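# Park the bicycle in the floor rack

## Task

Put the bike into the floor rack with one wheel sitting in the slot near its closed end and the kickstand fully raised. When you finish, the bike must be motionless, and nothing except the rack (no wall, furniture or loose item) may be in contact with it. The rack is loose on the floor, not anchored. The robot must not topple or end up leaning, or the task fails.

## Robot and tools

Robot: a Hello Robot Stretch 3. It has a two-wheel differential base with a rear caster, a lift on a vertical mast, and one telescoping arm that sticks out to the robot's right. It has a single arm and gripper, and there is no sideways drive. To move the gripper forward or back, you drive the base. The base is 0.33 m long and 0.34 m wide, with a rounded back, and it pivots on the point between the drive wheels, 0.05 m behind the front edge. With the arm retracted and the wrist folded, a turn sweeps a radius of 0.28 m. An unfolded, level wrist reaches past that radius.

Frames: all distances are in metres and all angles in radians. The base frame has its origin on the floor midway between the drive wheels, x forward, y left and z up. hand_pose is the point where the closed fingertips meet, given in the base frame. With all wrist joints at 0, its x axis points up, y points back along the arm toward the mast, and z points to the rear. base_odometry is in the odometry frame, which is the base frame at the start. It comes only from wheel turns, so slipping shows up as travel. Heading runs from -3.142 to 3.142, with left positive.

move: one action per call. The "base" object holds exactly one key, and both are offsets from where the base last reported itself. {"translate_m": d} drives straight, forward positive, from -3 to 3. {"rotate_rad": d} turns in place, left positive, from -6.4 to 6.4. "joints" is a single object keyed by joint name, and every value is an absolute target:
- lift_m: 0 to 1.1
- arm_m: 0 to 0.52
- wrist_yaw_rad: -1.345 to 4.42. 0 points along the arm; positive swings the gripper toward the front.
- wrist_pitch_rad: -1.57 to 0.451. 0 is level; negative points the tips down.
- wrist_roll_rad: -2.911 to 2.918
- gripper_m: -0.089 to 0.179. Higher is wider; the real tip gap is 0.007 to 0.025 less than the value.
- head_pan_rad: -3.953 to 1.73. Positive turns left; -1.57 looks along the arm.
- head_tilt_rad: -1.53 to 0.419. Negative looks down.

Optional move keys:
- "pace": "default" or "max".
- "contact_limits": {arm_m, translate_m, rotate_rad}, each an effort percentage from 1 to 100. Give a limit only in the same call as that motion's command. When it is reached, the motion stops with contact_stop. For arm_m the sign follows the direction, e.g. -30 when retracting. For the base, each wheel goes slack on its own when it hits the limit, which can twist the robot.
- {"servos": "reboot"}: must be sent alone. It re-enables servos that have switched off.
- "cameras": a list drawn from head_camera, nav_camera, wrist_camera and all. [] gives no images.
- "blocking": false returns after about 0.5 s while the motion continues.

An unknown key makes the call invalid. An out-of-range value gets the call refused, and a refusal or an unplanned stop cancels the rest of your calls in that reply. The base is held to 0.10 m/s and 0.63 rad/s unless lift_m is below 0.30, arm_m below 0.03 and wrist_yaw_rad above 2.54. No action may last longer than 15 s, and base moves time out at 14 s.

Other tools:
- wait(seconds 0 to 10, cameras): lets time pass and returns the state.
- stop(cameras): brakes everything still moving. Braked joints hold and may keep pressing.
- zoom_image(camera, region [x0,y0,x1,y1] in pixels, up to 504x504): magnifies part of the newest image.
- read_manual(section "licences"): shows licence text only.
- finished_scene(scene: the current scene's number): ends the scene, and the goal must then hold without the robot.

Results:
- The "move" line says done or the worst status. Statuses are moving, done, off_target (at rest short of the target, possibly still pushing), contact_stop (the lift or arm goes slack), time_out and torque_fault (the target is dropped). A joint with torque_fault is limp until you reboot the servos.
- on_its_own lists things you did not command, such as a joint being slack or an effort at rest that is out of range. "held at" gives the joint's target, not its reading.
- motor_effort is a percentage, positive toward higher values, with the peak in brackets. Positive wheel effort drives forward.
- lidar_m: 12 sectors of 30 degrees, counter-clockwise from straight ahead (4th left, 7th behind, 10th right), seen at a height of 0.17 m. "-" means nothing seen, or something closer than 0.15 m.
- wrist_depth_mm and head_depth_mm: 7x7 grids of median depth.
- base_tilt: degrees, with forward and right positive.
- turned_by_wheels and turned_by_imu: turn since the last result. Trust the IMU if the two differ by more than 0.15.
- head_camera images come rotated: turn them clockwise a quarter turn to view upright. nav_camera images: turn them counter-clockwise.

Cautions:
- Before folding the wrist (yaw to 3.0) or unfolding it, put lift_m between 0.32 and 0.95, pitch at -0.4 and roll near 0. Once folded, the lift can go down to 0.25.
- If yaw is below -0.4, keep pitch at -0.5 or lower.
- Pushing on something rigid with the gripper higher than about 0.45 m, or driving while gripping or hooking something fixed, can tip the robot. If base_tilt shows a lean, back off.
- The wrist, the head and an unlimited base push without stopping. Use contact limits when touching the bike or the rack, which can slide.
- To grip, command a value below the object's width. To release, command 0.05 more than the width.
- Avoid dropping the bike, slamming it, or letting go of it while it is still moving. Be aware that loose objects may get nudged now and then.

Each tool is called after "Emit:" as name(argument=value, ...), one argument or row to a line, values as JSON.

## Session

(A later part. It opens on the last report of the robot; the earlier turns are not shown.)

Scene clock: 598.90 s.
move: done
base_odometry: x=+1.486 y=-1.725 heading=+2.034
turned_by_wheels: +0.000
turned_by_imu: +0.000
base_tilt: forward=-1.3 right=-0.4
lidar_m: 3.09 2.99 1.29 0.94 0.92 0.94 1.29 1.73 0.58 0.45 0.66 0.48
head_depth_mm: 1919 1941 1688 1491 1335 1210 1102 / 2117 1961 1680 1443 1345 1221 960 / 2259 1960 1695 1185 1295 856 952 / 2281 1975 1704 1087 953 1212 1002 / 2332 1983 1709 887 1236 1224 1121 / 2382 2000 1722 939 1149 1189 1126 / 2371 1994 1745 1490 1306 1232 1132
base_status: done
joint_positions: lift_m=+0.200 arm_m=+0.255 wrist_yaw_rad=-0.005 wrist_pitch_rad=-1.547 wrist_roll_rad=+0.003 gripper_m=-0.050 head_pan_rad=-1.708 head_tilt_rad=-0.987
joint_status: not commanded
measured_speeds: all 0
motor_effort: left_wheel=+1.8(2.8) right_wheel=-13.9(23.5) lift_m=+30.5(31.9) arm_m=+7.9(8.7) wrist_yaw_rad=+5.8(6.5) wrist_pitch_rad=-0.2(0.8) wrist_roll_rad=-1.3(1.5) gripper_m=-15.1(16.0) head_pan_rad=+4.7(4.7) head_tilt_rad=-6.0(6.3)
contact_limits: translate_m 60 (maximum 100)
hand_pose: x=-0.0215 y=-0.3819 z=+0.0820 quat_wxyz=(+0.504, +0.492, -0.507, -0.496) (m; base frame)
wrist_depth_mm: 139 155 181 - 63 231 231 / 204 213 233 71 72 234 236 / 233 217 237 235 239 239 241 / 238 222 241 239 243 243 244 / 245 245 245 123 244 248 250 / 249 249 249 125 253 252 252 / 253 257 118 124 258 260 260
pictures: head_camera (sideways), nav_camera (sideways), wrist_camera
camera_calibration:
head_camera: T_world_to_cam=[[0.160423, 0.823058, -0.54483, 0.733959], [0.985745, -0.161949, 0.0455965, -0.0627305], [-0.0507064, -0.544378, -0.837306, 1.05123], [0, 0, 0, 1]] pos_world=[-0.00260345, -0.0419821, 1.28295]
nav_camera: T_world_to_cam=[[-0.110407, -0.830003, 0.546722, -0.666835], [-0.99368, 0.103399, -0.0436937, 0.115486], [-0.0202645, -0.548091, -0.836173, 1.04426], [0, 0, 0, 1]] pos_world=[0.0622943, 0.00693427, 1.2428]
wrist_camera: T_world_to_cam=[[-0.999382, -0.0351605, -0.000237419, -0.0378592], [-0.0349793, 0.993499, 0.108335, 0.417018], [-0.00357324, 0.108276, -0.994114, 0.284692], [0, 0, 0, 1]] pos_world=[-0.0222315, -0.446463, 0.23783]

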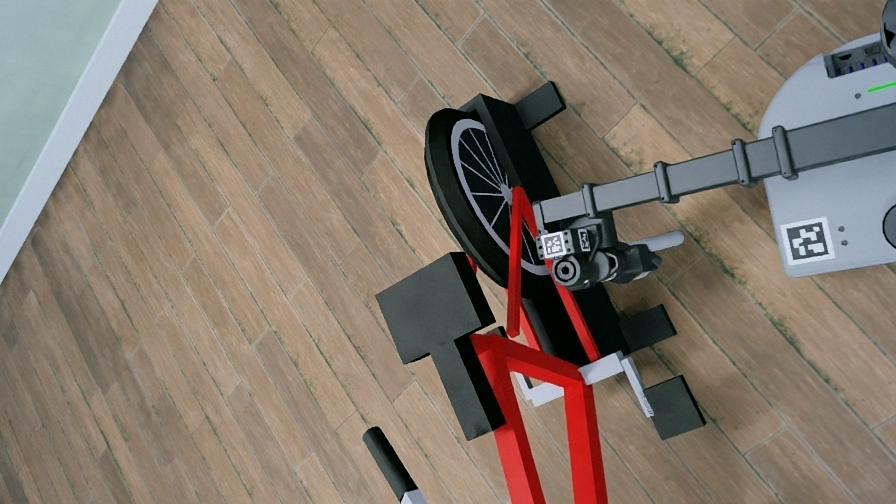

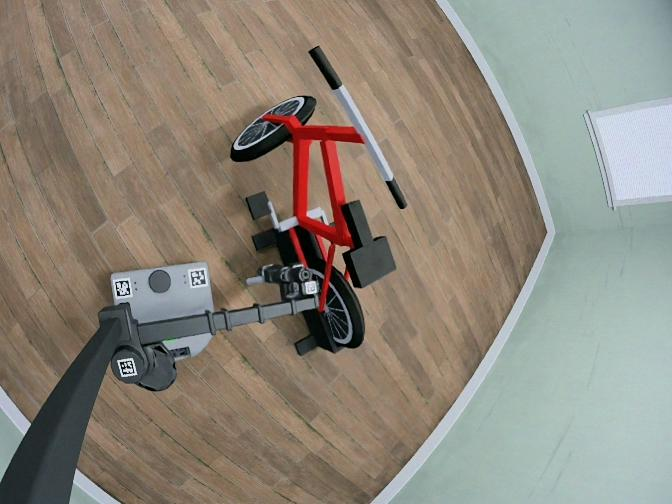

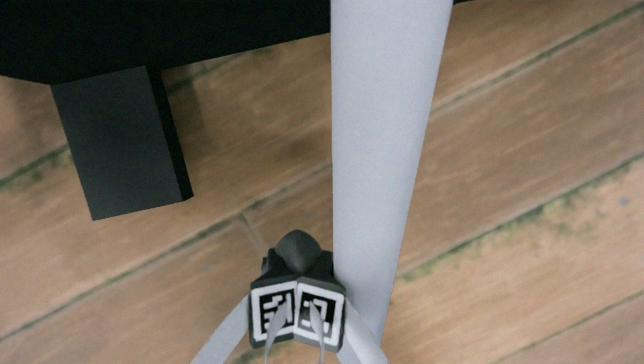

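Emit:
move(
  base={"translate_m": 0.03},
  cameras=[],
)

Emit:
move(
  joints={"arm_m": 0.238, "lift_m": 0.185},
)

Scene clock: 619.07 s.
move: done
base_odometry: x=+1.473 y=-1.698 heading=+2.033
turned_by_wheels: +0.000
turned_by_imu: +0.000
base_tilt: forward=-1.4 right=-0.4
lidar_m: 3.06 2.96 1.31 0.96 0.93 0.96 1.31 1.76 0.58 0.45 0.64 0.46
head_depth_mm: 1977 1935 1681 1491 1336 1213 1104 / 2136 1961 1685 1302 1344 1216 956 / 2249 1953 1696 1173 1291 855 951 / 2315 1973 1705 1056 955 1204 999 / 2327 1991 1704 896 1221 1231 1117 / 2350 1974 1719 1522 1319 1199 1126 / 2368 2010 1721 1505 1303 1228 1117
base_status: done
joint_positions: lift_m=+0.200 arm_m=+0.255 wrist_yaw_rad=-0.002 wrist_pitch_rad=-1.547 wrist_roll_rad=+0.003 gripper_m=-0.049 head_pan_rad=-1.708 head_tilt_rad=-0.987
joint_status: not commanded
measured_speeds: all 0
motor_effort: left_wheel=-0.1(8.8) right_wheel=+3.1(11.3) lift_m=+28.8(29.7) arm_m=+5.2(6.2) wrist_yaw_rad=+2.3(5.1) wrist_pitch_rad=-0.5(0.8) wrist_roll_rad=-1.1(1.7) gripper_m=-14.6(15.3) head_pan_rad=+3.1(4.5) head_tilt_rad=-6.2(6.2)
hand_pose: x=-0.0216 y=-0.3818 z=+0.0820 quat_wxyz=(+0.504, +0.493, -0.507, -0.496) (m; base frame)
wrist_depth_mm: 133 135 158 189 190 - 233 / 230 211 230 234 234 71 237 / 234 214 234 237 86 78 242 / 239 220 241 244 97 241 246 / 243 244 247 246 109 249 250 / 247 251 248 127 129 252 256 / 253 255 122 127 151 260 263
pictures: none
No camera images: "cameras" was empty.

Scene clock: 620.03 s.
move: done
base_odometry: x=+1.473 y=-1.698 heading=+2.033
turned_by_wheels: +0.000
turned_by_imu: +0.000
base_tilt: forward=-1.3 right=-0.4
lidar_m: 3.07 2.97 1.31 0.96 0.93 0.96 1.32 1.76 0.57 0.45 0.64 0.46
head_depth_mm: 1983 1938 1697 1497 1337 1213 1109 / 2137 1957 1695 1306 1338 1213 961 / 2244 1957 1705 1169 1289 871 954 / 2345 1962 1698 1059 962 1207 1001 / 2337 1988 1721 895 1219 1227 1123 / 2354 1986 1719 1519 1318 1199 1129 / 2352 1999 1730 1493 1303 1237 1125
base_status: not commanded
joint_positions: lift_m=+0.185 arm_m=+0.238 wrist_yaw_rad=-0.002 wrist_pitch_rad=-1.547 wrist_roll_rad=+0.003 gripper_m=-0.049 head_pan_rad=-1.708 head_tilt_rad=-0.987
joint_status: all done
measured_speeds: all 0
motor_effort: left_wheel=+0.1(0.5) right_wheel=+3.2(3.4) lift_m=+18.4(27.1) arm_m=-15.4(19.4) wrist_yaw_rad=+2.2(3.0) wrist_pitch_rad=-0.4(0.6) wrist_roll_rad=-1.3(1.5) gripper_m=-14.8(15.6) head_pan_rad=+3.7(4.4) head_tilt_rad=-5.6(6.2)
hand_pose: x=-0.0216 y=-0.3648 z=+0.0670 quat_wxyz=(+0.505, +0.493, -0.507, -0.496) (m; base frame)
wrist_depth_mm: 160 175 208 214 215 - 218 / 214 197 216 218 218 71 220 / 217 201 221 223 222 76 225 / 222 205 227 226 98 88 228 / 229 231 229 231 106 233 235 / 234 235 234 127 128 238 239 / 238 238 122 243 147 244 244
pictures: head_camera (sideways), nav_camera (sideways), wrist_camera
camera_calibration:
head_camera: T_world_to_cam=[[0.160405, 0.823063, -0.544828, 0.733957], [0.985749, -0.161928, 0.0455964, -0.0627304], [-0.0506944, -0.544377, -0.837307, 1.05123], [0, 0, 0, 1]] pos_world=[-0.00260255, -0.0419822, 1.28295]
nav_camera: T_world_to_cam=[[-0.11039, -0.830007, 0.54672, -0.666833], [-0.993682, 0.103378, -0.0436938, 0.115486], [-0.0202525, -0.548089, -0.836175, 1.04426], [0, 0, 0, 1]] pos_world=[0.0622942, 0.00693563, 1.2428]
wrist_camera: T_world_to_cam=[[-0.999276, -0.0380424, -0.000242776, -0.0383641], [-0.0378442, 0.993379, 0.108475, 0.401594], [-0.00388547, 0.108406, -0.994099, 0.267978], [0, 0, 0, 1]] pos_world=[-0.0220971, -0.429445, 0.222824]

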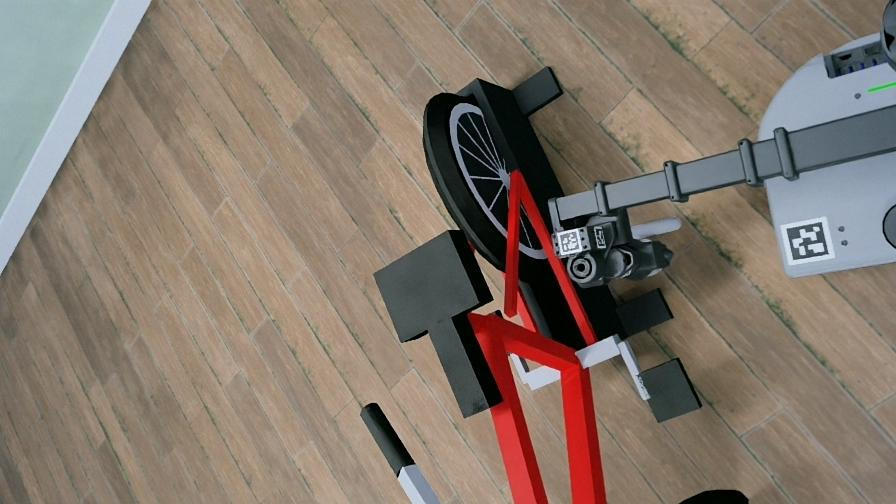

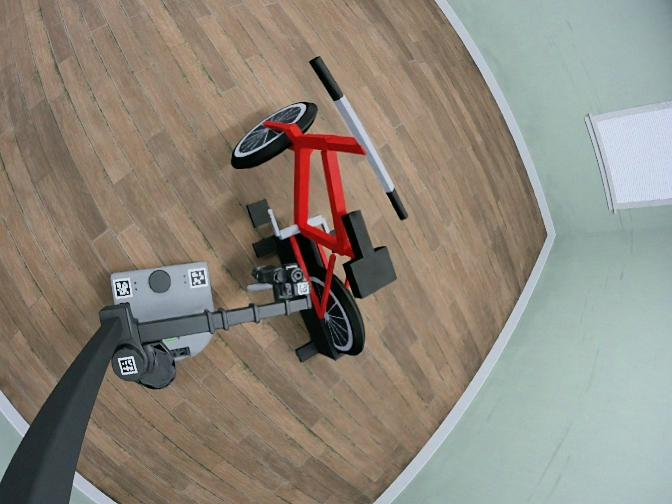

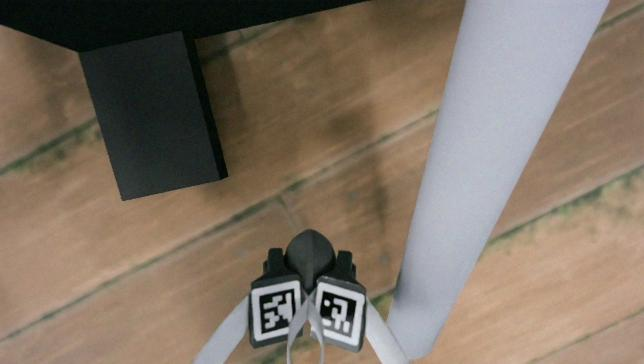

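Emit:
move(
  joints={"lift_m": 0.6},
)

Emit:
zoom_image(
  camera="wrist_camera",
  region=[220, 0, 644, 260],
)

Emit:
zoom_image(
  camera="head_camera",
  region=[400, 60, 720, 420],
)

Scene clock: 633.93 s.
move: done
base_odometry: x=+1.473 y=-1.698 heading=+2.033
turned_by_wheels: +0.000
turned_by_imu: +0.000
base_tilt: forward=-1.3 right=-0.5
lidar_m: 3.09 2.96 1.31 0.96 0.93 0.96 1.32 1.76 0.57 0.45 0.64 0.46
head_depth_mm: 1979 1940 1699 1489 1339 1211 393 / 2159 1956 1692 1300 494 437 939 / 2252 1956 1694 561 1259 1211 971 / 2315 1950 1706 598 1168 1222 997 / 2361 1957 1724 878 1219 1227 1121 / 2351 1978 1725 1524 1314 1198 1119 / 2358 1983 1731 1498 1303 1240 1129
base_status: not commanded
joint_positions: lift_m=+0.600 arm_m=+0.238 wrist_yaw_rad=-0.002 wrist_pitch_rad=-1.547 wrist_roll_rad=+0.003 gripper_m=-0.049 head_pan_rad=-1.708 head_tilt_rad=-0.987
joint_status: all done
measured_speeds: all 0
motor_effort: left_wheel=-0.2(0.8) right_wheel=+3.3(3.5) lift_m=+32.9(38.1) arm_m=-4.3(11.0) wrist_yaw_rad=+1.5(3.0) wrist_pitch_rad=-0.6(0.7) wrist_roll_rad=-1.3(1.5) gripper_m=-13.8(15.8) head_pan_rad=+3.7(4.7) head_tilt_rad=-5.5(6.4)
hand_pose: x=-0.0216 y=-0.3648 z=+0.4820 quat_wxyz=(+0.505, +0.493, -0.507, -0.496) (m; base frame)
wrist_depth_mm: 613 613 224 221 319 462 621 / 328 384 468 467 635 641 641 / 648 638 629 645 639 667 640 / 637 442 659 650 667 658 673 / 651 673 685 676 681 679 692 / 673 674 693 127 680 702 703 / 692 695 122 522 525 704 693
pictures: head_camera (sideways), nav_camera (sideways), wrist_camera
camera_calibration:
head_camera: T_world_to_cam=[[0.160405, 0.823063, -0.544828, 0.733957], [0.985749, -0.161928, 0.0455964, -0.0627304], [-0.0506944, -0.544377, -0.837307, 1.05123], [0, 0, 0, 1]] pos_world=[-0.00260254, -0.0419822, 1.28295]
nav_camera: T_world_to_cam=[[-0.11039, -0.830007, 0.54672, -0.666833], [-0.993682, 0.103377, -0.0436938, 0.115486], [-0.0202524, -0.548089, -0.836175, 1.04426], [0, 0, 0, 1]] pos_world=[0.0622942, 0.00693563, 1.2428]
wrist_camera: T_world_to_cam=[[-0.999276, -0.0380421, -0.000242783, -0.0382633], [-0.037844, 0.993379, 0.108475, 0.356578], [-0.00388544, 0.108406, -0.994099, 0.680525], [0, 0, 0, 1]] pos_world=[-0.0220971, -0.429445, 0.63782]

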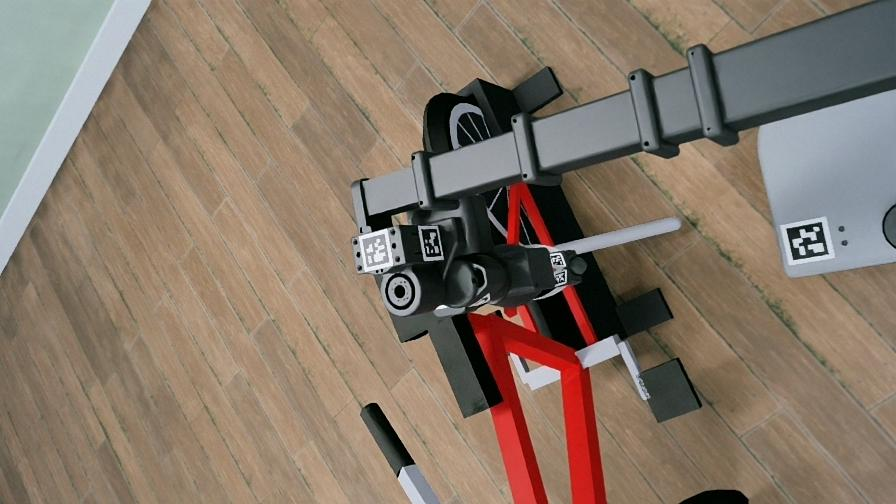

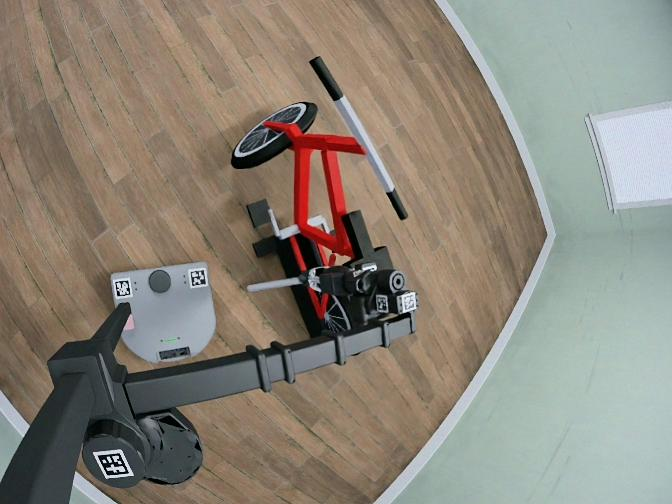

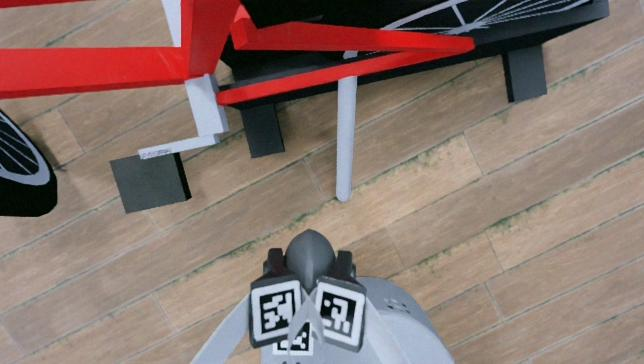

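Scaled by 1.189.

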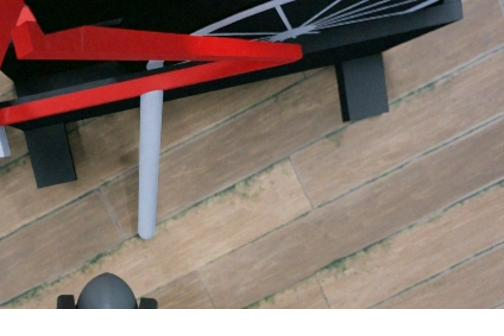

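Scaled by 1.400 from the camera's 896x504 image, which has a finer 1280x720 frame.

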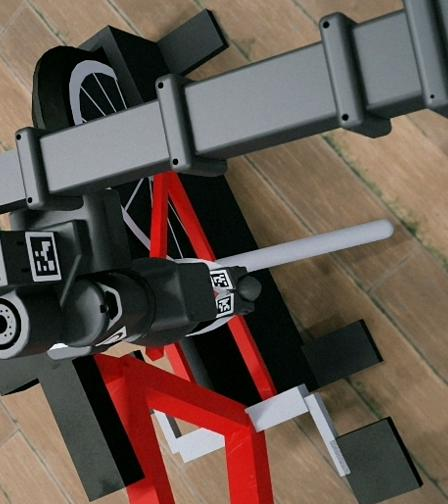

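Emit:
move(
  joints={"lift_m": 0.95, "head_pan_rad": -0.95, "head_tilt_rad": -0.9},
  cameras=[],
)

Emit:
move(
  base={"translate_m": 0.35},
  joints={"arm_m": 0.2},
)

Scene clock: 652.63 s.
move: done
base_odometry: x=+1.473 y=-1.698 heading=+2.033
turned_by_wheels: +0.000
turned_by_imu: +0.000
base_tilt: forward=-1.4 right=-0.5
lidar_m: 3.08 2.97 1.32 0.96 0.93 0.96 1.31 1.76 0.57 0.45 0.64 0.46
head_depth_mm: 2522 2190 1830 1550 894 1127 1118 / 2563 2210 1850 1561 1076 1203 1117 / 2571 2229 1852 1565 1328 1209 1125 / 2580 2217 1865 905 1355 1247 1129 / 2580 2246 1864 1545 1111 1239 1132 / 2601 2247 1890 1550 1418 1254 1138 / 2646 2277 1905 1621 1426 1262 1135
base_status: not commanded
joint_positions: lift_m=+0.950 arm_m=+0.238 wrist_yaw_rad=-0.002 wrist_pitch_rad=-1.547 wrist_roll_rad=+0.003 gripper_m=-0.049 head_pan_rad=-0.958 head_tilt_rad=-0.902
joint_status: all done
measured_speeds: all 0
motor_effort: left_wheel=-0.5(0.7) right_wheel=+3.2(3.5) lift_m=+33.6(39.0) arm_m=+4.2(4.2) wrist_yaw_rad=+1.2(3.5) wrist_pitch_rad=-0.4(0.7) wrist_roll_rad=-1.3(1.6) gripper_m=-14.7(15.5) head_pan_rad=+3.1(6.7) head_tilt_rad=+1.0(5.0)
hand_pose: x=-0.0216 y=-0.3648 z=+0.8320 quat_wxyz=(+0.505, +0.493, -0.507, -0.496) (m; base frame)
wrist_depth_mm: 315 976 961 422 967 985 978 / 425 941 428 432 958 - 988 / 574 696 983 - 986 995 - / - - - - - - - / - - - 983 - - - / - - - 128 - - - / - - 120 906 - - -
pictures: none
No camera images: "cameras" was empty.

Scene clock: 657.23 s.
move: done
base_odometry: x=+1.317 y=-1.385 heading=+2.033
turned_by_wheels: +0.000
turned_by_imu: +0.001
base_tilt: forward=-1.3 right=-0.5
lidar_m: 2.78 2.68 1.56 1.14 1.11 1.13 1.56 0.81 0.61 0.30 0.37 2.74
head_depth_mm: 2441 2189 1828 1583 870 1206 1103 / 2477 2227 1854 1585 1020 964 1102 / 2499 2209 1848 1590 1213 1157 1123 / 2521 2222 1852 1605 1398 1257 1133 / 2502 2241 1883 1605 1411 1258 1131 / 2514 2242 1888 1628 1416 1266 1141 / 2527 2262 1875 1627 1418 1264 1143
base_status: done
joint_positions: lift_m=+0.950 arm_m=+0.200 wrist_yaw_rad=-0.002 wrist_pitch_rad=-1.547 wrist_roll_rad=+0.003 gripper_m=-0.049 head_pan_rad=-0.958 head_tilt_rad=-0.902
joint_status: all done
measured_speeds: all 0
motor_effort: left_wheel=-0.4(5.1) right_wheel=+3.6(7.0) lift_m=+28.1(33.5) arm_m=-14.3(19.1) wrist_yaw_rad=+2.9(3.8) wrist_pitch_rad=-0.7(0.7) wrist_roll_rad=-1.4(1.5) gripper_m=-14.6(15.7) head_pan_rad=+4.0(4.8) head_tilt_rad=+1.3(2.1)
hand_pose: x=-0.0216 y=-0.3268 z=+0.8320 quat_wxyz=(+0.505, +0.493, -0.507, -0.496) (m; base frame)
wrist_depth_mm: 955 947 947 980 759 980 429 / 955 962 974 474 468 550 443 / - - 983 289 - - - / - - 256 - - - - / - - - 881 - - - / - - 243 128 - - - / - - 120 914 - - -
pictures: head_camera (sideways), nav_camera (sideways), wrist_camera
camera_calibration:
head_camera: T_world_to_cam=[[-0.415203, 0.671254, -0.614023, 0.827616], [0.829423, 0.556589, 0.0476106, -0.0644043], [0.373717, -0.489517, -0.787851, 0.984349], [0, 0, 0, 1]] pos_world=[0.0291789, -0.0378393, 1.28676]
nav_camera: T_world_to_cam=[[0.456443, -0.642116, 0.615912, -0.760434], [-0.795539, -0.604534, -0.0406927, 0.110375], [0.398469, -0.471408, -0.786764, 0.977472], [0, 0, 0, 1]] pos_world=[0.0454102, 0.0392266, 1.24189]
wrist_camera: T_world_to_cam=[[-0.999263, -0.0383923, -0.000242783, -0.0368533], [-0.0381921, 0.993365, 0.108475, 0.280854], [-0.00392344, 0.108404, -0.994099, 1.02434], [0, 0, 0, 1]] pos_world=[-0.0220808, -0.391449, 0.987826]

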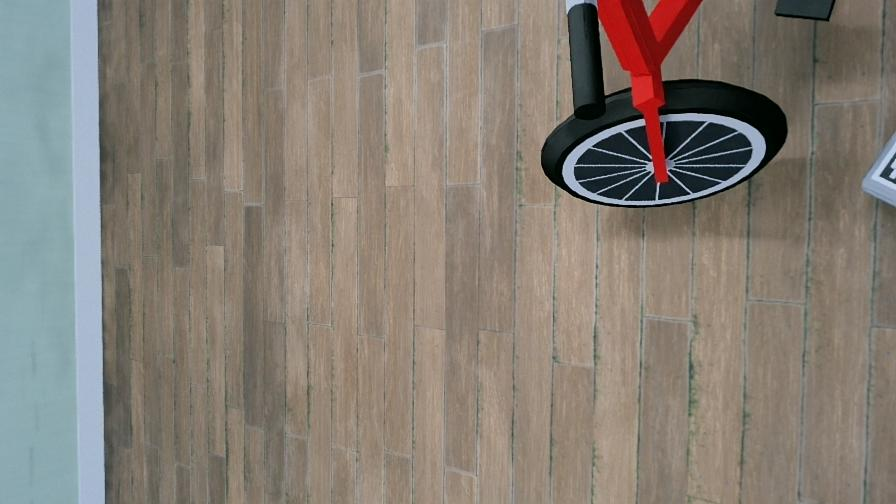

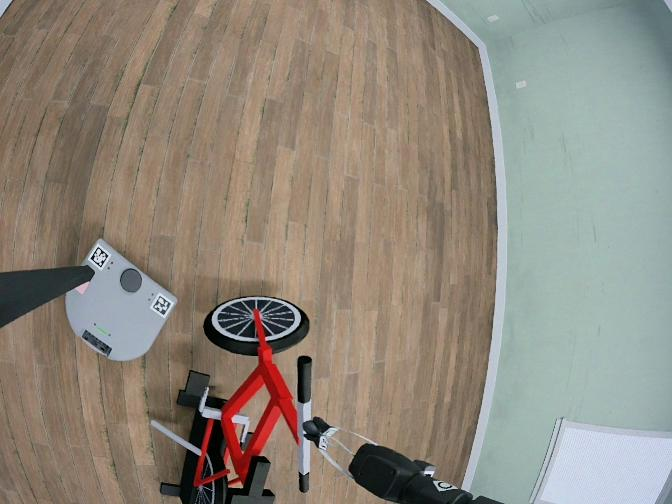

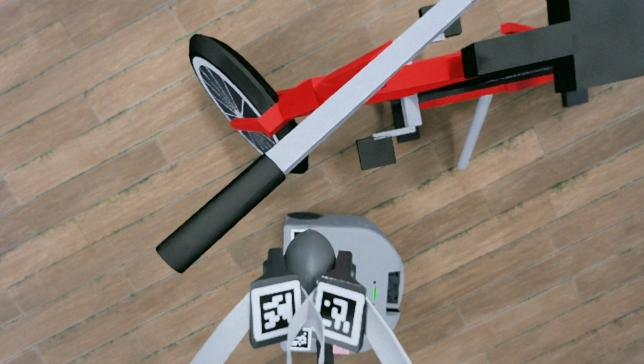

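Emit:
move(
  base={"translate_m": 0.14},
  cameras=[],
)

Emit:
move(
  joints={"lift_m": 0.79},
  cameras=["wrist_camera"],
)

Emit:
move(
  base={"translate_m": -0.14},
  contact_limits={"translate_m": 45},
)

Scene clock: 668.90 s.
move: done
base_odometry: x=+1.254 y=-1.259 heading=+2.033
turned_by_wheels: +0.000
turned_by_imu: +0.001
base_tilt: forward=-1.3 right=-0.5
lidar_m: 2.65 2.56 1.64 1.21 1.18 1.21 1.66 0.71 0.32 0.33 2.58 2.66
head_depth_mm: 2411 2191 1828 1586 1389 949 1009 / 2405 2216 1854 1588 1392 1123 1102 / 2425 2232 1855 1584 1406 1251 1120 / 2420 2205 1862 1601 1405 1254 1126 / 2441 2244 1865 1618 1401 1254 1128 / 2458 2240 1890 1624 1419 1264 1138 / 2453 2271 1884 1620 1427 1267 1141
base_status: done
joint_positions: lift_m=+0.950 arm_m=+0.200 wrist_yaw_rad=-0.002 wrist_pitch_rad=-1.547 wrist_roll_rad=+0.003 gripper_m=-0.049 head_pan_rad=-0.958 head_tilt_rad=-0.902
joint_status: not commanded
measured_speeds: all 0
motor_effort: left_wheel=-1.2(4.8) right_wheel=+3.1(7.1) lift_m=+23.7(26.6) arm_m=-13.4(14.6) wrist_yaw_rad=+1.0(2.7) wrist_pitch_rad=-0.6(0.8) wrist_roll_rad=-1.3(1.5) gripper_m=-14.5(15.6) head_pan_rad=+4.0(4.4) head_tilt_rad=+1.3(1.7)
hand_pose: x=-0.0216 y=-0.3268 z=+0.8320 quat_wxyz=(+0.505, +0.493, -0.507, -0.496) (m; base frame)
wrist_depth_mm: 939 959 984 979 985 961 435 / 963 983 1000 - 996 333 463 / - 992 - 675 - 821 - / 999 - - - - - - / - - - 886 249 - - / - - - 128 - - - / - - 120 914 - - -
pictures: none
No camera images: "cameras" was empty.

Scene clock: 671.20 s.
move: done
base_odometry: x=+1.254 y=-1.259 heading=+2.033
turned_by_wheels: +0.000
turned_by_imu: +0.000
base_tilt: forward=-1.4 right=-0.5
lidar_m: 2.65 2.56 1.65 1.21 1.18 1.21 1.66 0.71 0.32 0.33 2.57 2.68
head_depth_mm: 2387 2205 1849 1587 1402 947 1011 / 2419 2198 1844 1588 1391 1119 1105 / 2418 2235 1858 1590 1407 1250 1122 / 2424 2227 1876 1603 1409 1255 1127 / 2446 2234 1875 1609 1422 1250 1128 / 2457 2235 1878 1608 1418 1266 1139 / 2489 2289 1907 1629 1421 1274 1133
base_status: not commanded
joint_positions: lift_m=+0.790 arm_m=+0.200 wrist_yaw_rad=-0.002 wrist_pitch_rad=-1.547 wrist_roll_rad=+0.003 gripper_m=-0.049 head_pan_rad=-0.958 head_tilt_rad=-0.902
joint_status: all done
measured_speeds: all 0
motor_effort: left_wheel=-0.7(1.1) right_wheel=+3.2(3.4) lift_m=+18.0(23.8) arm_m=-13.6(14.0) wrist_yaw_rad=+1.0(2.3) wrist_pitch_rad=-0.4(0.8) wrist_roll_rad=-1.3(1.7) gripper_m=-15.1(15.8) head_pan_rad=+3.8(4.7) head_tilt_rad=+1.5(1.7)
hand_pose: x=-0.0216 y=-0.3268 z=+0.6720 quat_wxyz=(+0.505, +0.493, -0.507, -0.496) (m; base frame)
wrist_depth_mm: 790 773 806 822 802 797 209 / 809 805 808 478 400 264 220 / 802 813 846 534 833 846 857 / 835 837 861 862 861 880 847 / 871 877 909 868 874 881 103 / 883 898 874 127 768 893 94 / 908 876 120 745 761 - 87
pictures: wrist_camera
camera_calibration:
wrist_camera: T_world_to_cam=[[-0.999263, -0.0383924, -0.000242777, -0.0368922], [-0.0381921, 0.993365, 0.108475, 0.29821], [-0.00392344, 0.108404, -0.994099, 0.865287], [0, 0, 0, 1]] pos_world=[-0.0220808, -0.391449, 0.827824]

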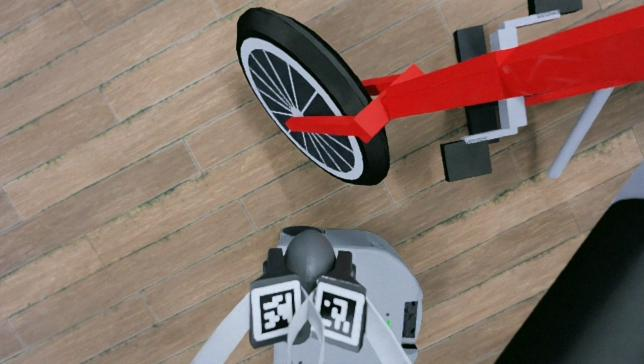

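Scene clock: 673.73 s.
move: done
base_odometry: x=+1.317 y=-1.385 heading=+2.033
turned_by_wheels: +0.000
turned_by_imu: +0.000
base_tilt: forward=-1.3 right=-0.4
lidar_m: 2.78 2.67 1.56 1.14 1.11 1.14 1.56 0.82 0.61 0.35 0.39 2.74
head_depth_mm: 2452 2192 1842 1587 1393 958 1107 / 2486 2231 1843 1593 1395 980 1124 / 2483 2221 1842 1596 1096 1145 1126 / 2488 2218 1870 1597 1402 1243 1131 / 2499 2245 1872 1617 1409 1250 1133 / 2496 2249 1885 1626 1416 1264 1139 / 2500 2286 1895 1620 1432 1257 1140
base_status: done
joint_positions: lift_m=+0.790 arm_m=+0.200 wrist_yaw_rad=-0.002 wrist_pitch_rad=-1.546 wrist_roll_rad=+0.003 gripper_m=-0.049 head_pan_rad=-0.958 head_tilt_rad=-0.902
joint_status: not commanded
measured_speeds: all 0
motor_effort: left_wheel=-0.8(8.1) right_wheel=-5.8(8.3) lift_m=+19.7(19.7) arm_m=-13.0(14.0) wrist_yaw_rad=+1.3(3.3) wrist_pitch_rad=-0.8(1.0) wrist_roll_rad=-1.4(1.6) gripper_m=-14.6(15.8) head_pan_rad=+4.0(4.6) head_tilt_rad=+1.6(1.7)
contact_limits: translate_m 45 (maximum 100)
hand_pose: x=-0.0216 y=-0.3272 z=+0.6720 quat_wxyz=(+0.505, +0.493, -0.507, -0.495) (m; base frame)
wrist_depth_mm: 794 785 796 798 171 324 272 / 811 807 801 278 205 615 825 / 845 850 519 851 122 860 837 / 854 840 858 848 120 870 896 / 887 850 880 869 119 866 906 / 914 900 874 126 119 899 907 / 888 899 120 126 115 877 944
pictures: head_camera (sideways), nav_camera (sideways), wrist_camera
camera_calibration:
head_camera: T_world_to_cam=[[-0.415186, 0.671215, -0.614077, 0.827687], [0.829414, 0.556601, 0.0476121, -0.0644062], [0.373754, -0.489557, -0.787809, 0.984294], [0, 0, 0, 1]] pos_world=[0.02918, -0.0378399, 1.28676]
nav_camera: T_world_to_cam=[[0.456426, -0.642076, 0.615966, -0.760505], [-0.79553, -0.604546, -0.0406901, 0.110372], [0.398506, -0.471448, -0.786721, 0.977416], [0, 0, 0, 1]] pos_world=[0.0454121, 0.0392237, 1.24189]
wrist_camera: T_world_to_cam=[[-0.999263, -0.0383934, -0.000190293, -0.0369415], [-0.0381926, 0.993507, 0.107169, 0.299473], [-0.0039255, 0.107097, -0.994241, 0.864964], [0, 0, 0, 1]] pos_world=[-0.0220812, -0.391581, 0.827881]

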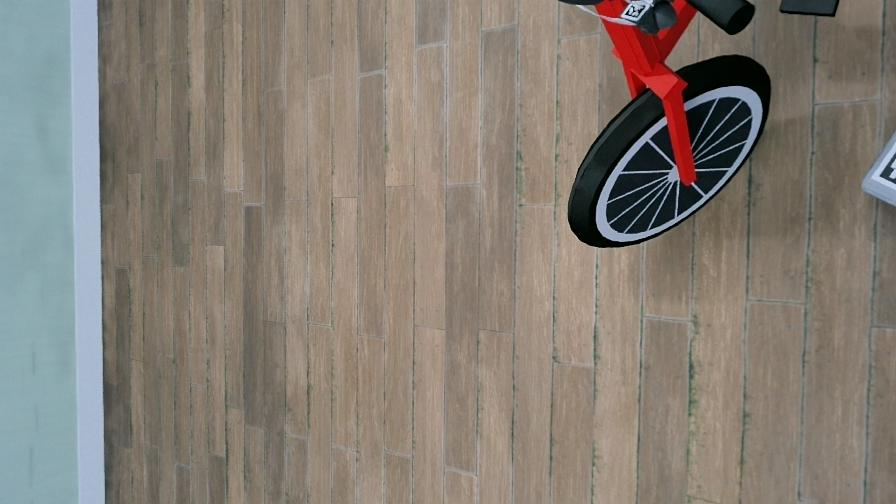

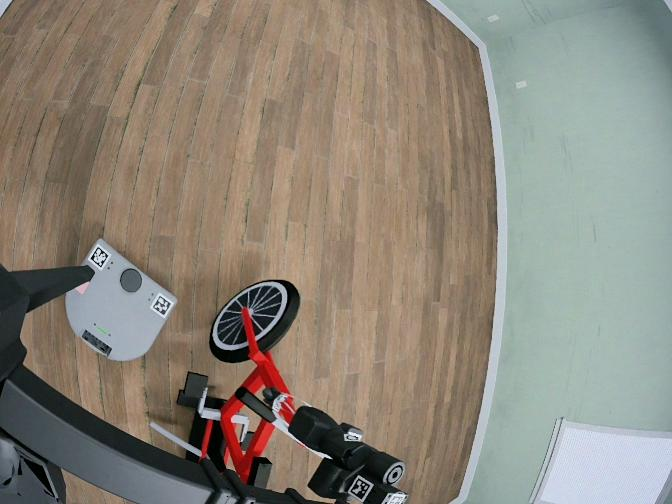

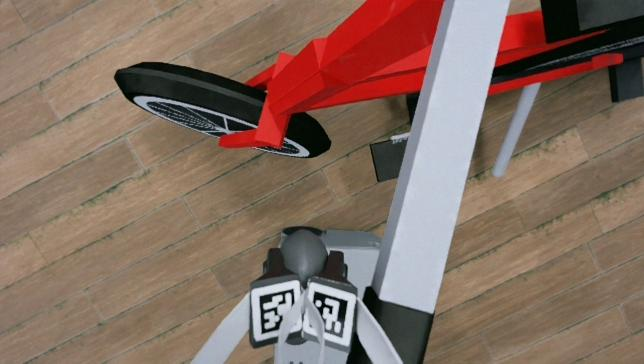

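Emit:
move(
  base={"translate_m": -0.08},
  contact_limits={"translate_m": 45},
)

Scene clock: 678.53 s.
move: done
base_odometry: x=+1.352 y=-1.456 heading=+2.033
turned_by_wheels: +0.000
turned_by_imu: +0.000
base_tilt: forward=-1.3 right=-0.5
lidar_m: 2.85 2.75 1.51 1.10 1.07 1.10 1.50 0.88 0.56 0.40 0.40 0.45
head_depth_mm: 2460 2176 1838 1586 795 1182 1071 / 2493 2201 1840 1591 1399 1192 1124 / 2496 2237 1851 1597 1410 1145 1128 / 2535 2244 1870 1608 1407 1199 1130 / 2511 2245 1884 1598 1403 1243 1128 / 2588 2261 1873 1633 1424 1260 1132 / 2538 2258 1902 1633 1417 1267 1135
base_status: done
joint_positions: lift_m=+0.790 arm_m=+0.200 wrist_yaw_rad=-0.002 wrist_pitch_rad=-1.552 wrist_roll_rad=+0.003 gripper_m=-0.049 head_pan_rad=-0.958 head_tilt_rad=-0.902
joint_status: not commanded
measured_speeds: all 0
motor_effort: left_wheel=-0.5(6.5) right_wheel=-4.1(10.8) lift_m=+34.6(34.8) arm_m=-11.4(12.8) wrist_yaw_rad=+1.4(2.6) wrist_pitch_rad=+0.6(1.0) wrist_roll_rad=-1.3(1.6) gripper_m=-15.2(15.4) head_pan_rad=+4.2(4.5) head_tilt_rad=+1.0(1.8)
contact_limits: translate_m 45 (maximum 100)
hand_pose: x=-0.0216 y=-0.3256 z=+0.6721 quat_wxyz=(+0.503, +0.494, -0.505, -0.497) (m; base frame)
wrist_depth_mm: 783 799 183 128 323 273 292 / 812 813 254 131 575 814 808 / 841 471 458 133 849 853 852 / 831 848 878 137 882 870 858 / 857 868 856 145 880 897 861 / 849 886 865 128 725 898 906 / 902 878 121 124 929 903 939
pictures: head_camera (sideways), nav_camera (sideways), wrist_camera
camera_calibration:
head_camera: T_world_to_cam=[[-0.415104, 0.671065, -0.614296, 0.827971], [0.829393, 0.556632, 0.0476181, -0.0644139], [0.373892, -0.489727, -0.787638, 0.98407], [0, 0, 0, 1]] pos_world=[0.0291833, -0.0378428, 1.28678]
nav_camera: T_world_to_cam=[[0.456343, -0.641925, 0.616185, -0.760789], [-0.795509, -0.604575, -0.0406799, 0.110358], [0.398643, -0.471617, -0.78655, 0.977193], [0, 0, 0, 1]] pos_world=[0.0454208, 0.039211, 1.24189]
wrist_camera: T_world_to_cam=[[-0.999262, -0.0384023, -0.000434335, -0.0367176], [-0.0382045, 0.992834, 0.113227, 0.293613], [-0.00391695, 0.11316, -0.993569, 0.866441], [0, 0, 0, 1]] pos_world=[-0.0220793, -0.390965, 0.827608]

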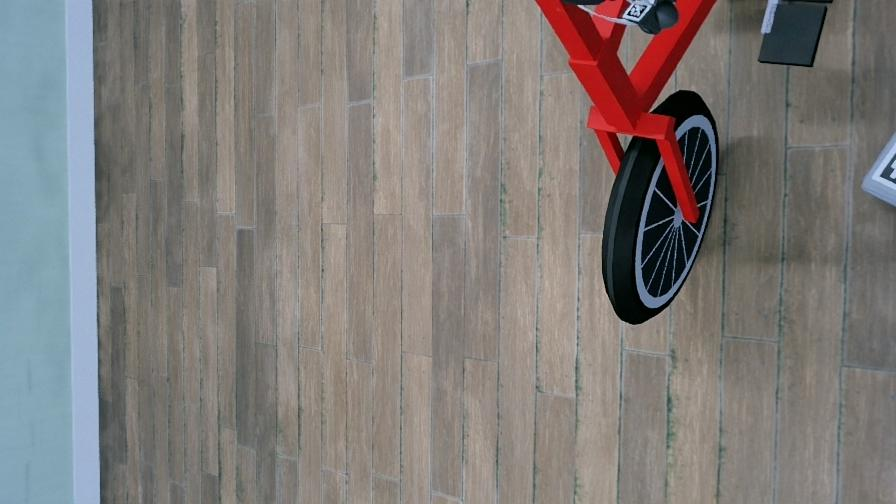

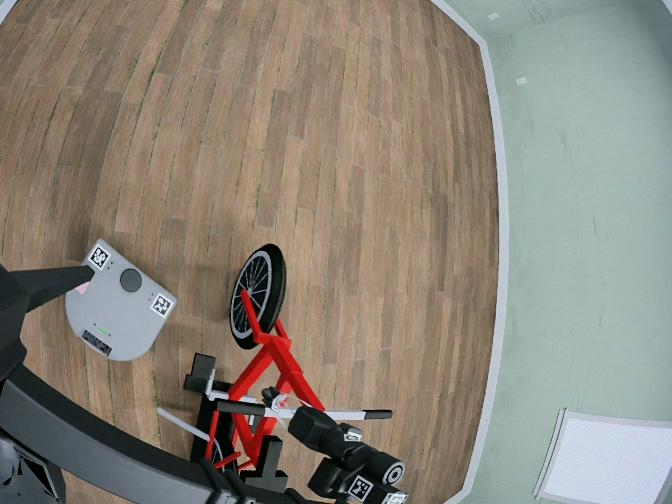

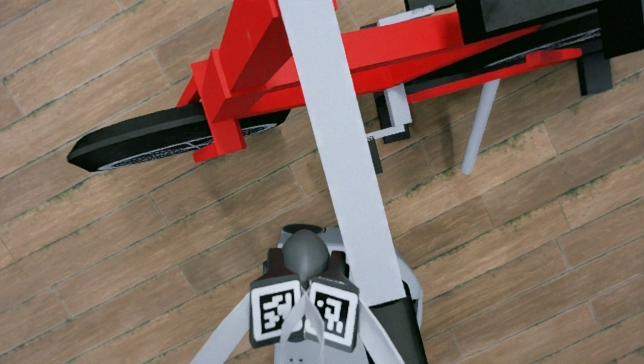

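Emit:
move(
  base={"translate_m": 0.03},
  cameras=[],
)

Emit:
move(
  joints={"lift_m": 0.93, "head_pan_rad": -1.7, "head_tilt_rad": -1.0},
  cameras=[],
)

Emit:
move(
  base={"translate_m": -0.27},
  cameras=[],
)

Emit:
move(
  joints={"lift_m": 0.5, "arm_m": 0.238},
)

Scene clock: 686.20 s.
move: done
base_odometry: x=+1.339 y=-1.429 heading=+2.033
turned_by_wheels: +0.000
turned_by_imu: +0.000
base_tilt: forward=-1.3 right=-0.4
lidar_m: 2.82 2.72 1.52 1.12 1.08 1.11 1.52 0.86 0.57 0.39 0.39 0.45
head_depth_mm: 2492 2207 1832 1582 1392 1185 1083 / 2495 2215 1854 1591 1396 1042 1127 / 2489 2206 1869 1597 1402 1096 1119 / 2478 2244 1861 1606 1413 1195 1133 / 2535 2248 1876 1612 1407 1265 1132 / 2578 2235 1891 1631 1412 1257 1133 / 2555 2273 1896 1627 1422 1271 1139
base_status: done
joint_positions: lift_m=+0.790 arm_m=+0.200 wrist_yaw_rad=-0.002 wrist_pitch_rad=-1.552 wrist_roll_rad=+0.003 gripper_m=-0.049 head_pan_rad=-0.958 head_tilt_rad=-0.902
joint_status: not commanded
measured_speeds: all 0
motor_effort: left_wheel=-0.3(5.8) right_wheel=+3.4(6.2) lift_m=+26.4(28.9) arm_m=-10.6(11.8) wrist_yaw_rad=+0.9(2.9) wrist_pitch_rad=+0.4(0.6) wrist_roll_rad=-1.2(1.6) gripper_m=-14.7(15.6) head_pan_rad=+3.6(4.4) head_tilt_rad=+1.2(1.9)
hand_pose: x=-0.0216 y=-0.3258 z=+0.6721 quat_wxyz=(+0.504, +0.494, -0.506, -0.497) (m; base frame)
wrist_depth_mm: 783 792 802 153 316 289 284 / 818 807 405 254 131 846 823 / 823 826 451 841 147 832 870 / 840 869 865 854 136 879 875 / 861 859 891 809 138 890 891 / 873 911 865 128 141 884 935 / 904 898 120 128 141 908 916
pictures: none
No camera images: "cameras" was empty.

Scene clock: 688.30 s.
move: done
base_odometry: x=+1.339 y=-1.429 heading=+2.033
turned_by_wheels: +0.000
turned_by_imu: +0.000
base_tilt: forward=-1.4 right=-0.5
lidar_m: 2.83 2.73 1.53 1.12 1.08 1.11 1.53 0.86 0.58 0.39 0.39 0.45
head_depth_mm: - - 942 1130 1316 1218 1107 / - 1879 1690 988 1301 1209 971 / 301 311 1706 1431 1081 1200 975 / 295 307 373 785 1308 1216 1003 / 295 306 377 1520 945 1204 1126 / 2291 1992 1715 1518 1353 1185 1123 / 2356 1997 1724 1523 1359 1177 1126
base_status: not commanded
joint_positions: lift_m=+0.930 arm_m=+0.200 wrist_yaw_rad=-0.002 wrist_pitch_rad=-1.551 wrist_roll_rad=+0.003 gripper_m=-0.049 head_pan_rad=-1.692 head_tilt_rad=-0.987
joint_status: all done
measured_speeds: all 0
motor_effort: left_wheel=+0.0(0.9) right_wheel=+3.2(3.6) lift_m=+34.0(37.6) arm_m=-10.2(11.9) wrist_yaw_rad=+2.2(2.9) wrist_pitch_rad=+0.2(0.4) wrist_roll_rad=-1.3(1.5) gripper_m=-14.4(15.4) head_pan_rad=-4.0(6.7) head_tilt_rad=-5.9(7.8)
hand_pose: x=-0.0216 y=-0.3260 z=+0.8120 quat_wxyz=(+0.504, +0.494, -0.506, -0.497) (m; base frame)
wrist_depth_mm: 903 946 961 971 911 409 408 / 981 944 968 307 459 764 985 / 941 977 668 602 - 982 986 / 998 999 984 999 - - - / - - - 854 997 - - / - - - 128 - - - / - - 120 885 - - -
pictures: none
No camera images: "cameras" was empty.

Scene clock: 692.13 s.
move: done
base_odometry: x=+1.459 y=-1.671 heading=+2.033
turned_by_wheels: +0.000
turned_by_imu: -0.001
base_tilt: forward=-1.3 right=-0.5
lidar_m: 3.04 2.96 1.33 0.98 0.95 0.97 1.34 1.78 0.56 0.45 0.49 0.53
head_depth_mm: - - 1649 1472 1346 1211 1109 / - 1873 1704 1253 1335 1220 973 / 301 311 1699 1114 1284 1223 978 / 296 306 374 885 1257 1222 997 / 294 305 377 919 1163 1207 1115 / 2310 1962 1725 1522 1319 1214 1120 / 2354 2012 1728 1526 851 1187 1127
base_status: done
joint_positions: lift_m=+0.930 arm_m=+0.200 wrist_yaw_rad=-0.002 wrist_pitch_rad=-1.551 wrist_roll_rad=+0.003 gripper_m=-0.049 head_pan_rad=-1.692 head_tilt_rad=-0.987
joint_status: not commanded
measured_speeds: all 0
motor_effort: left_wheel=-2.4(8.8) right_wheel=-0.8(5.2) lift_m=+33.6(34.6) arm_m=-9.9(11.6) wrist_yaw_rad=+2.0(2.9) wrist_pitch_rad=-0.2(0.5) wrist_roll_rad=-0.9(1.5) gripper_m=-14.6(15.7) head_pan_rad=-2.6(4.4) head_tilt_rad=-5.7(6.5)
hand_pose: x=-0.0216 y=-0.3260 z=+0.8120 quat_wxyz=(+0.504, +0.494, -0.506, -0.497) (m; base frame)
wrist_depth_mm: 921 938 410 401 401 942 941 / 392 441 651 661 958 950 988 / 458 894 974 998 - - - / 991 - 992 - - 993 - / 290 - - 850 - - - / - - - 128 - - - / - - 120 901 - - -
pictures: none
No camera images: "cameras" was empty.

Scene clock: 696.87 s.
move: done
base_odometry: x=+1.459 y=-1.671 heading=+2.033
turned_by_wheels: +0.000
turned_by_imu: +0.000
base_tilt: forward=-1.4 right=-0.4
lidar_m: 3.05 2.95 1.33 0.98 0.95 0.98 1.34 1.79 0.56 0.45 0.49 0.53
head_depth_mm: 2024 1936 1680 1495 1335 1211 1095 / 2175 1951 1696 1243 1321 528 491 / 2291 1963 1689 1063 616 1189 973 / 2319 1947 1704 674 1155 1220 1001 / 2356 1977 1719 898 1164 1208 1117 / 2344 1976 1722 1530 1313 1211 1120 / 2379 1983 1740 1522 846 1183 1126
base_status: not commanded
joint_positions: lift_m=+0.500 arm_m=+0.238 wrist_yaw_rad=-0.002 wrist_pitch_rad=-1.550 wrist_roll_rad=+0.003 gripper_m=-0.049 head_pan_rad=-1.692 head_tilt_rad=-0.987
joint_status: all done
measured_speeds: all 0
motor_effort: left_wheel=-2.8(3.2) right_wheel=-1.0(1.2) lift_m=+20.4(30.2) arm_m=+15.1(25.6) wrist_yaw_rad=+1.2(3.4) wrist_pitch_rad=+0.2(0.4) wrist_roll_rad=-1.3(1.7) gripper_m=-14.2(15.9) head_pan_rad=-3.4(4.2) head_tilt_rad=-5.9(6.3)
hand_pose: x=-0.0216 y=-0.3641 z=+0.3820 quat_wxyz=(+0.504, +0.494, -0.506, -0.496) (m; base frame)
wrist_depth_mm: 511 300 240 375 325 331 506 / 250 294 323 431 537 532 541 / 438 535 329 538 549 545 542 / 543 331 552 546 552 552 563 / 562 338 567 557 568 562 570 / 577 569 564 128 573 575 577 / 581 585 122 420 462 583 607
pictures: head_camera (sideways), nav_camera (sideways), wrist_camera
camera_calibration:
head_camera: T_world_to_cam=[[0.147185, 0.825497, -0.544878, 0.734103], [0.988218, -0.1461, 0.0455979, -0.0627475], [-0.0419659, -0.54517, -0.837275, 1.05114], [0, 0, 0, 1]] pos_world=[-0.00192846, -0.0421175, 1.28295]
nav_camera: T_world_to_cam=[[-0.0970641, -0.831637, 0.54677, -0.666979], [-0.995212, 0.0874299, -0.0436918, 0.115493], [-0.0114683, -0.548393, -0.836142, 1.04417], [0, 0, 0, 1]] pos_world=[0.0621753, 0.0078322, 1.2428]
wrist_camera: T_world_to_cam=[[-0.999262, -0.0383971, -0.000359934, -0.0383483], [-0.0381982, 0.993043, 0.111384, 0.365436], [-0.00391938, 0.111315, -0.993777, 0.582024], [0, 0, 0, 1]] pos_world=[-0.0220799, -0.429154, 0.537685]

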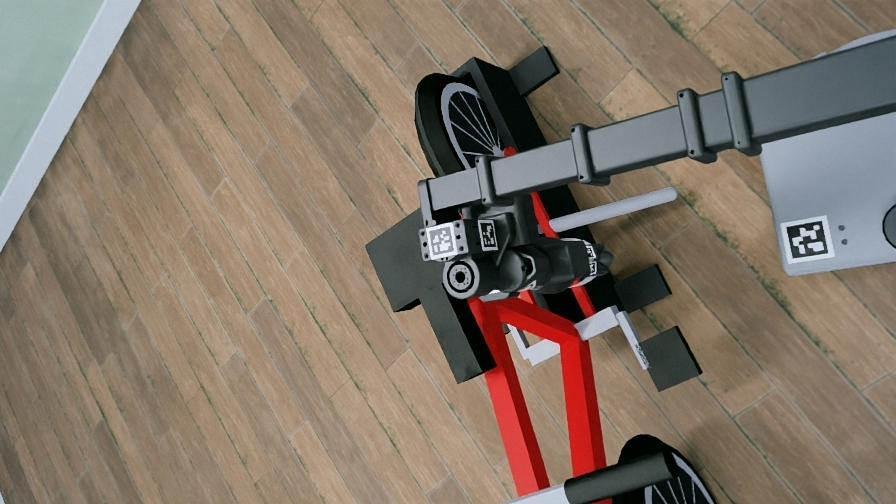

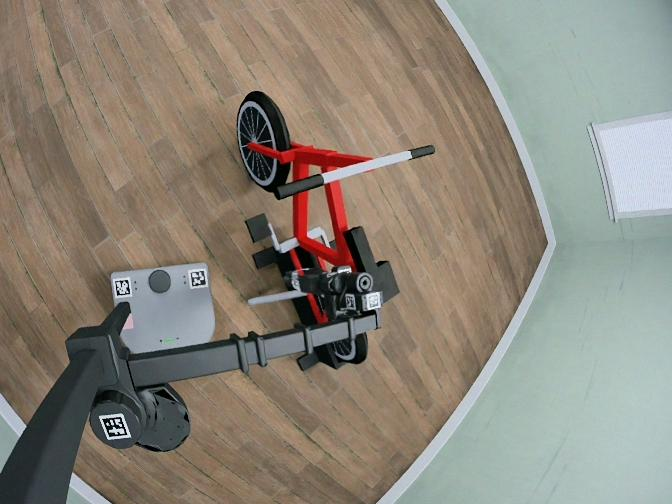

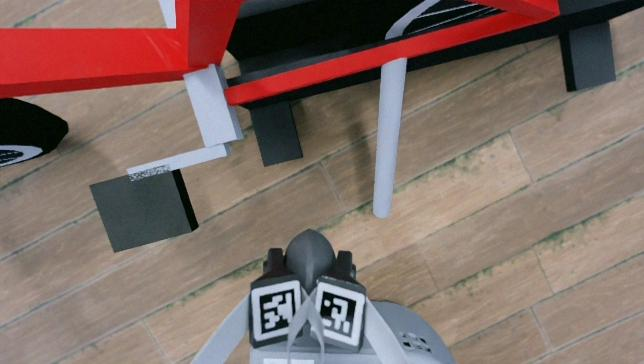

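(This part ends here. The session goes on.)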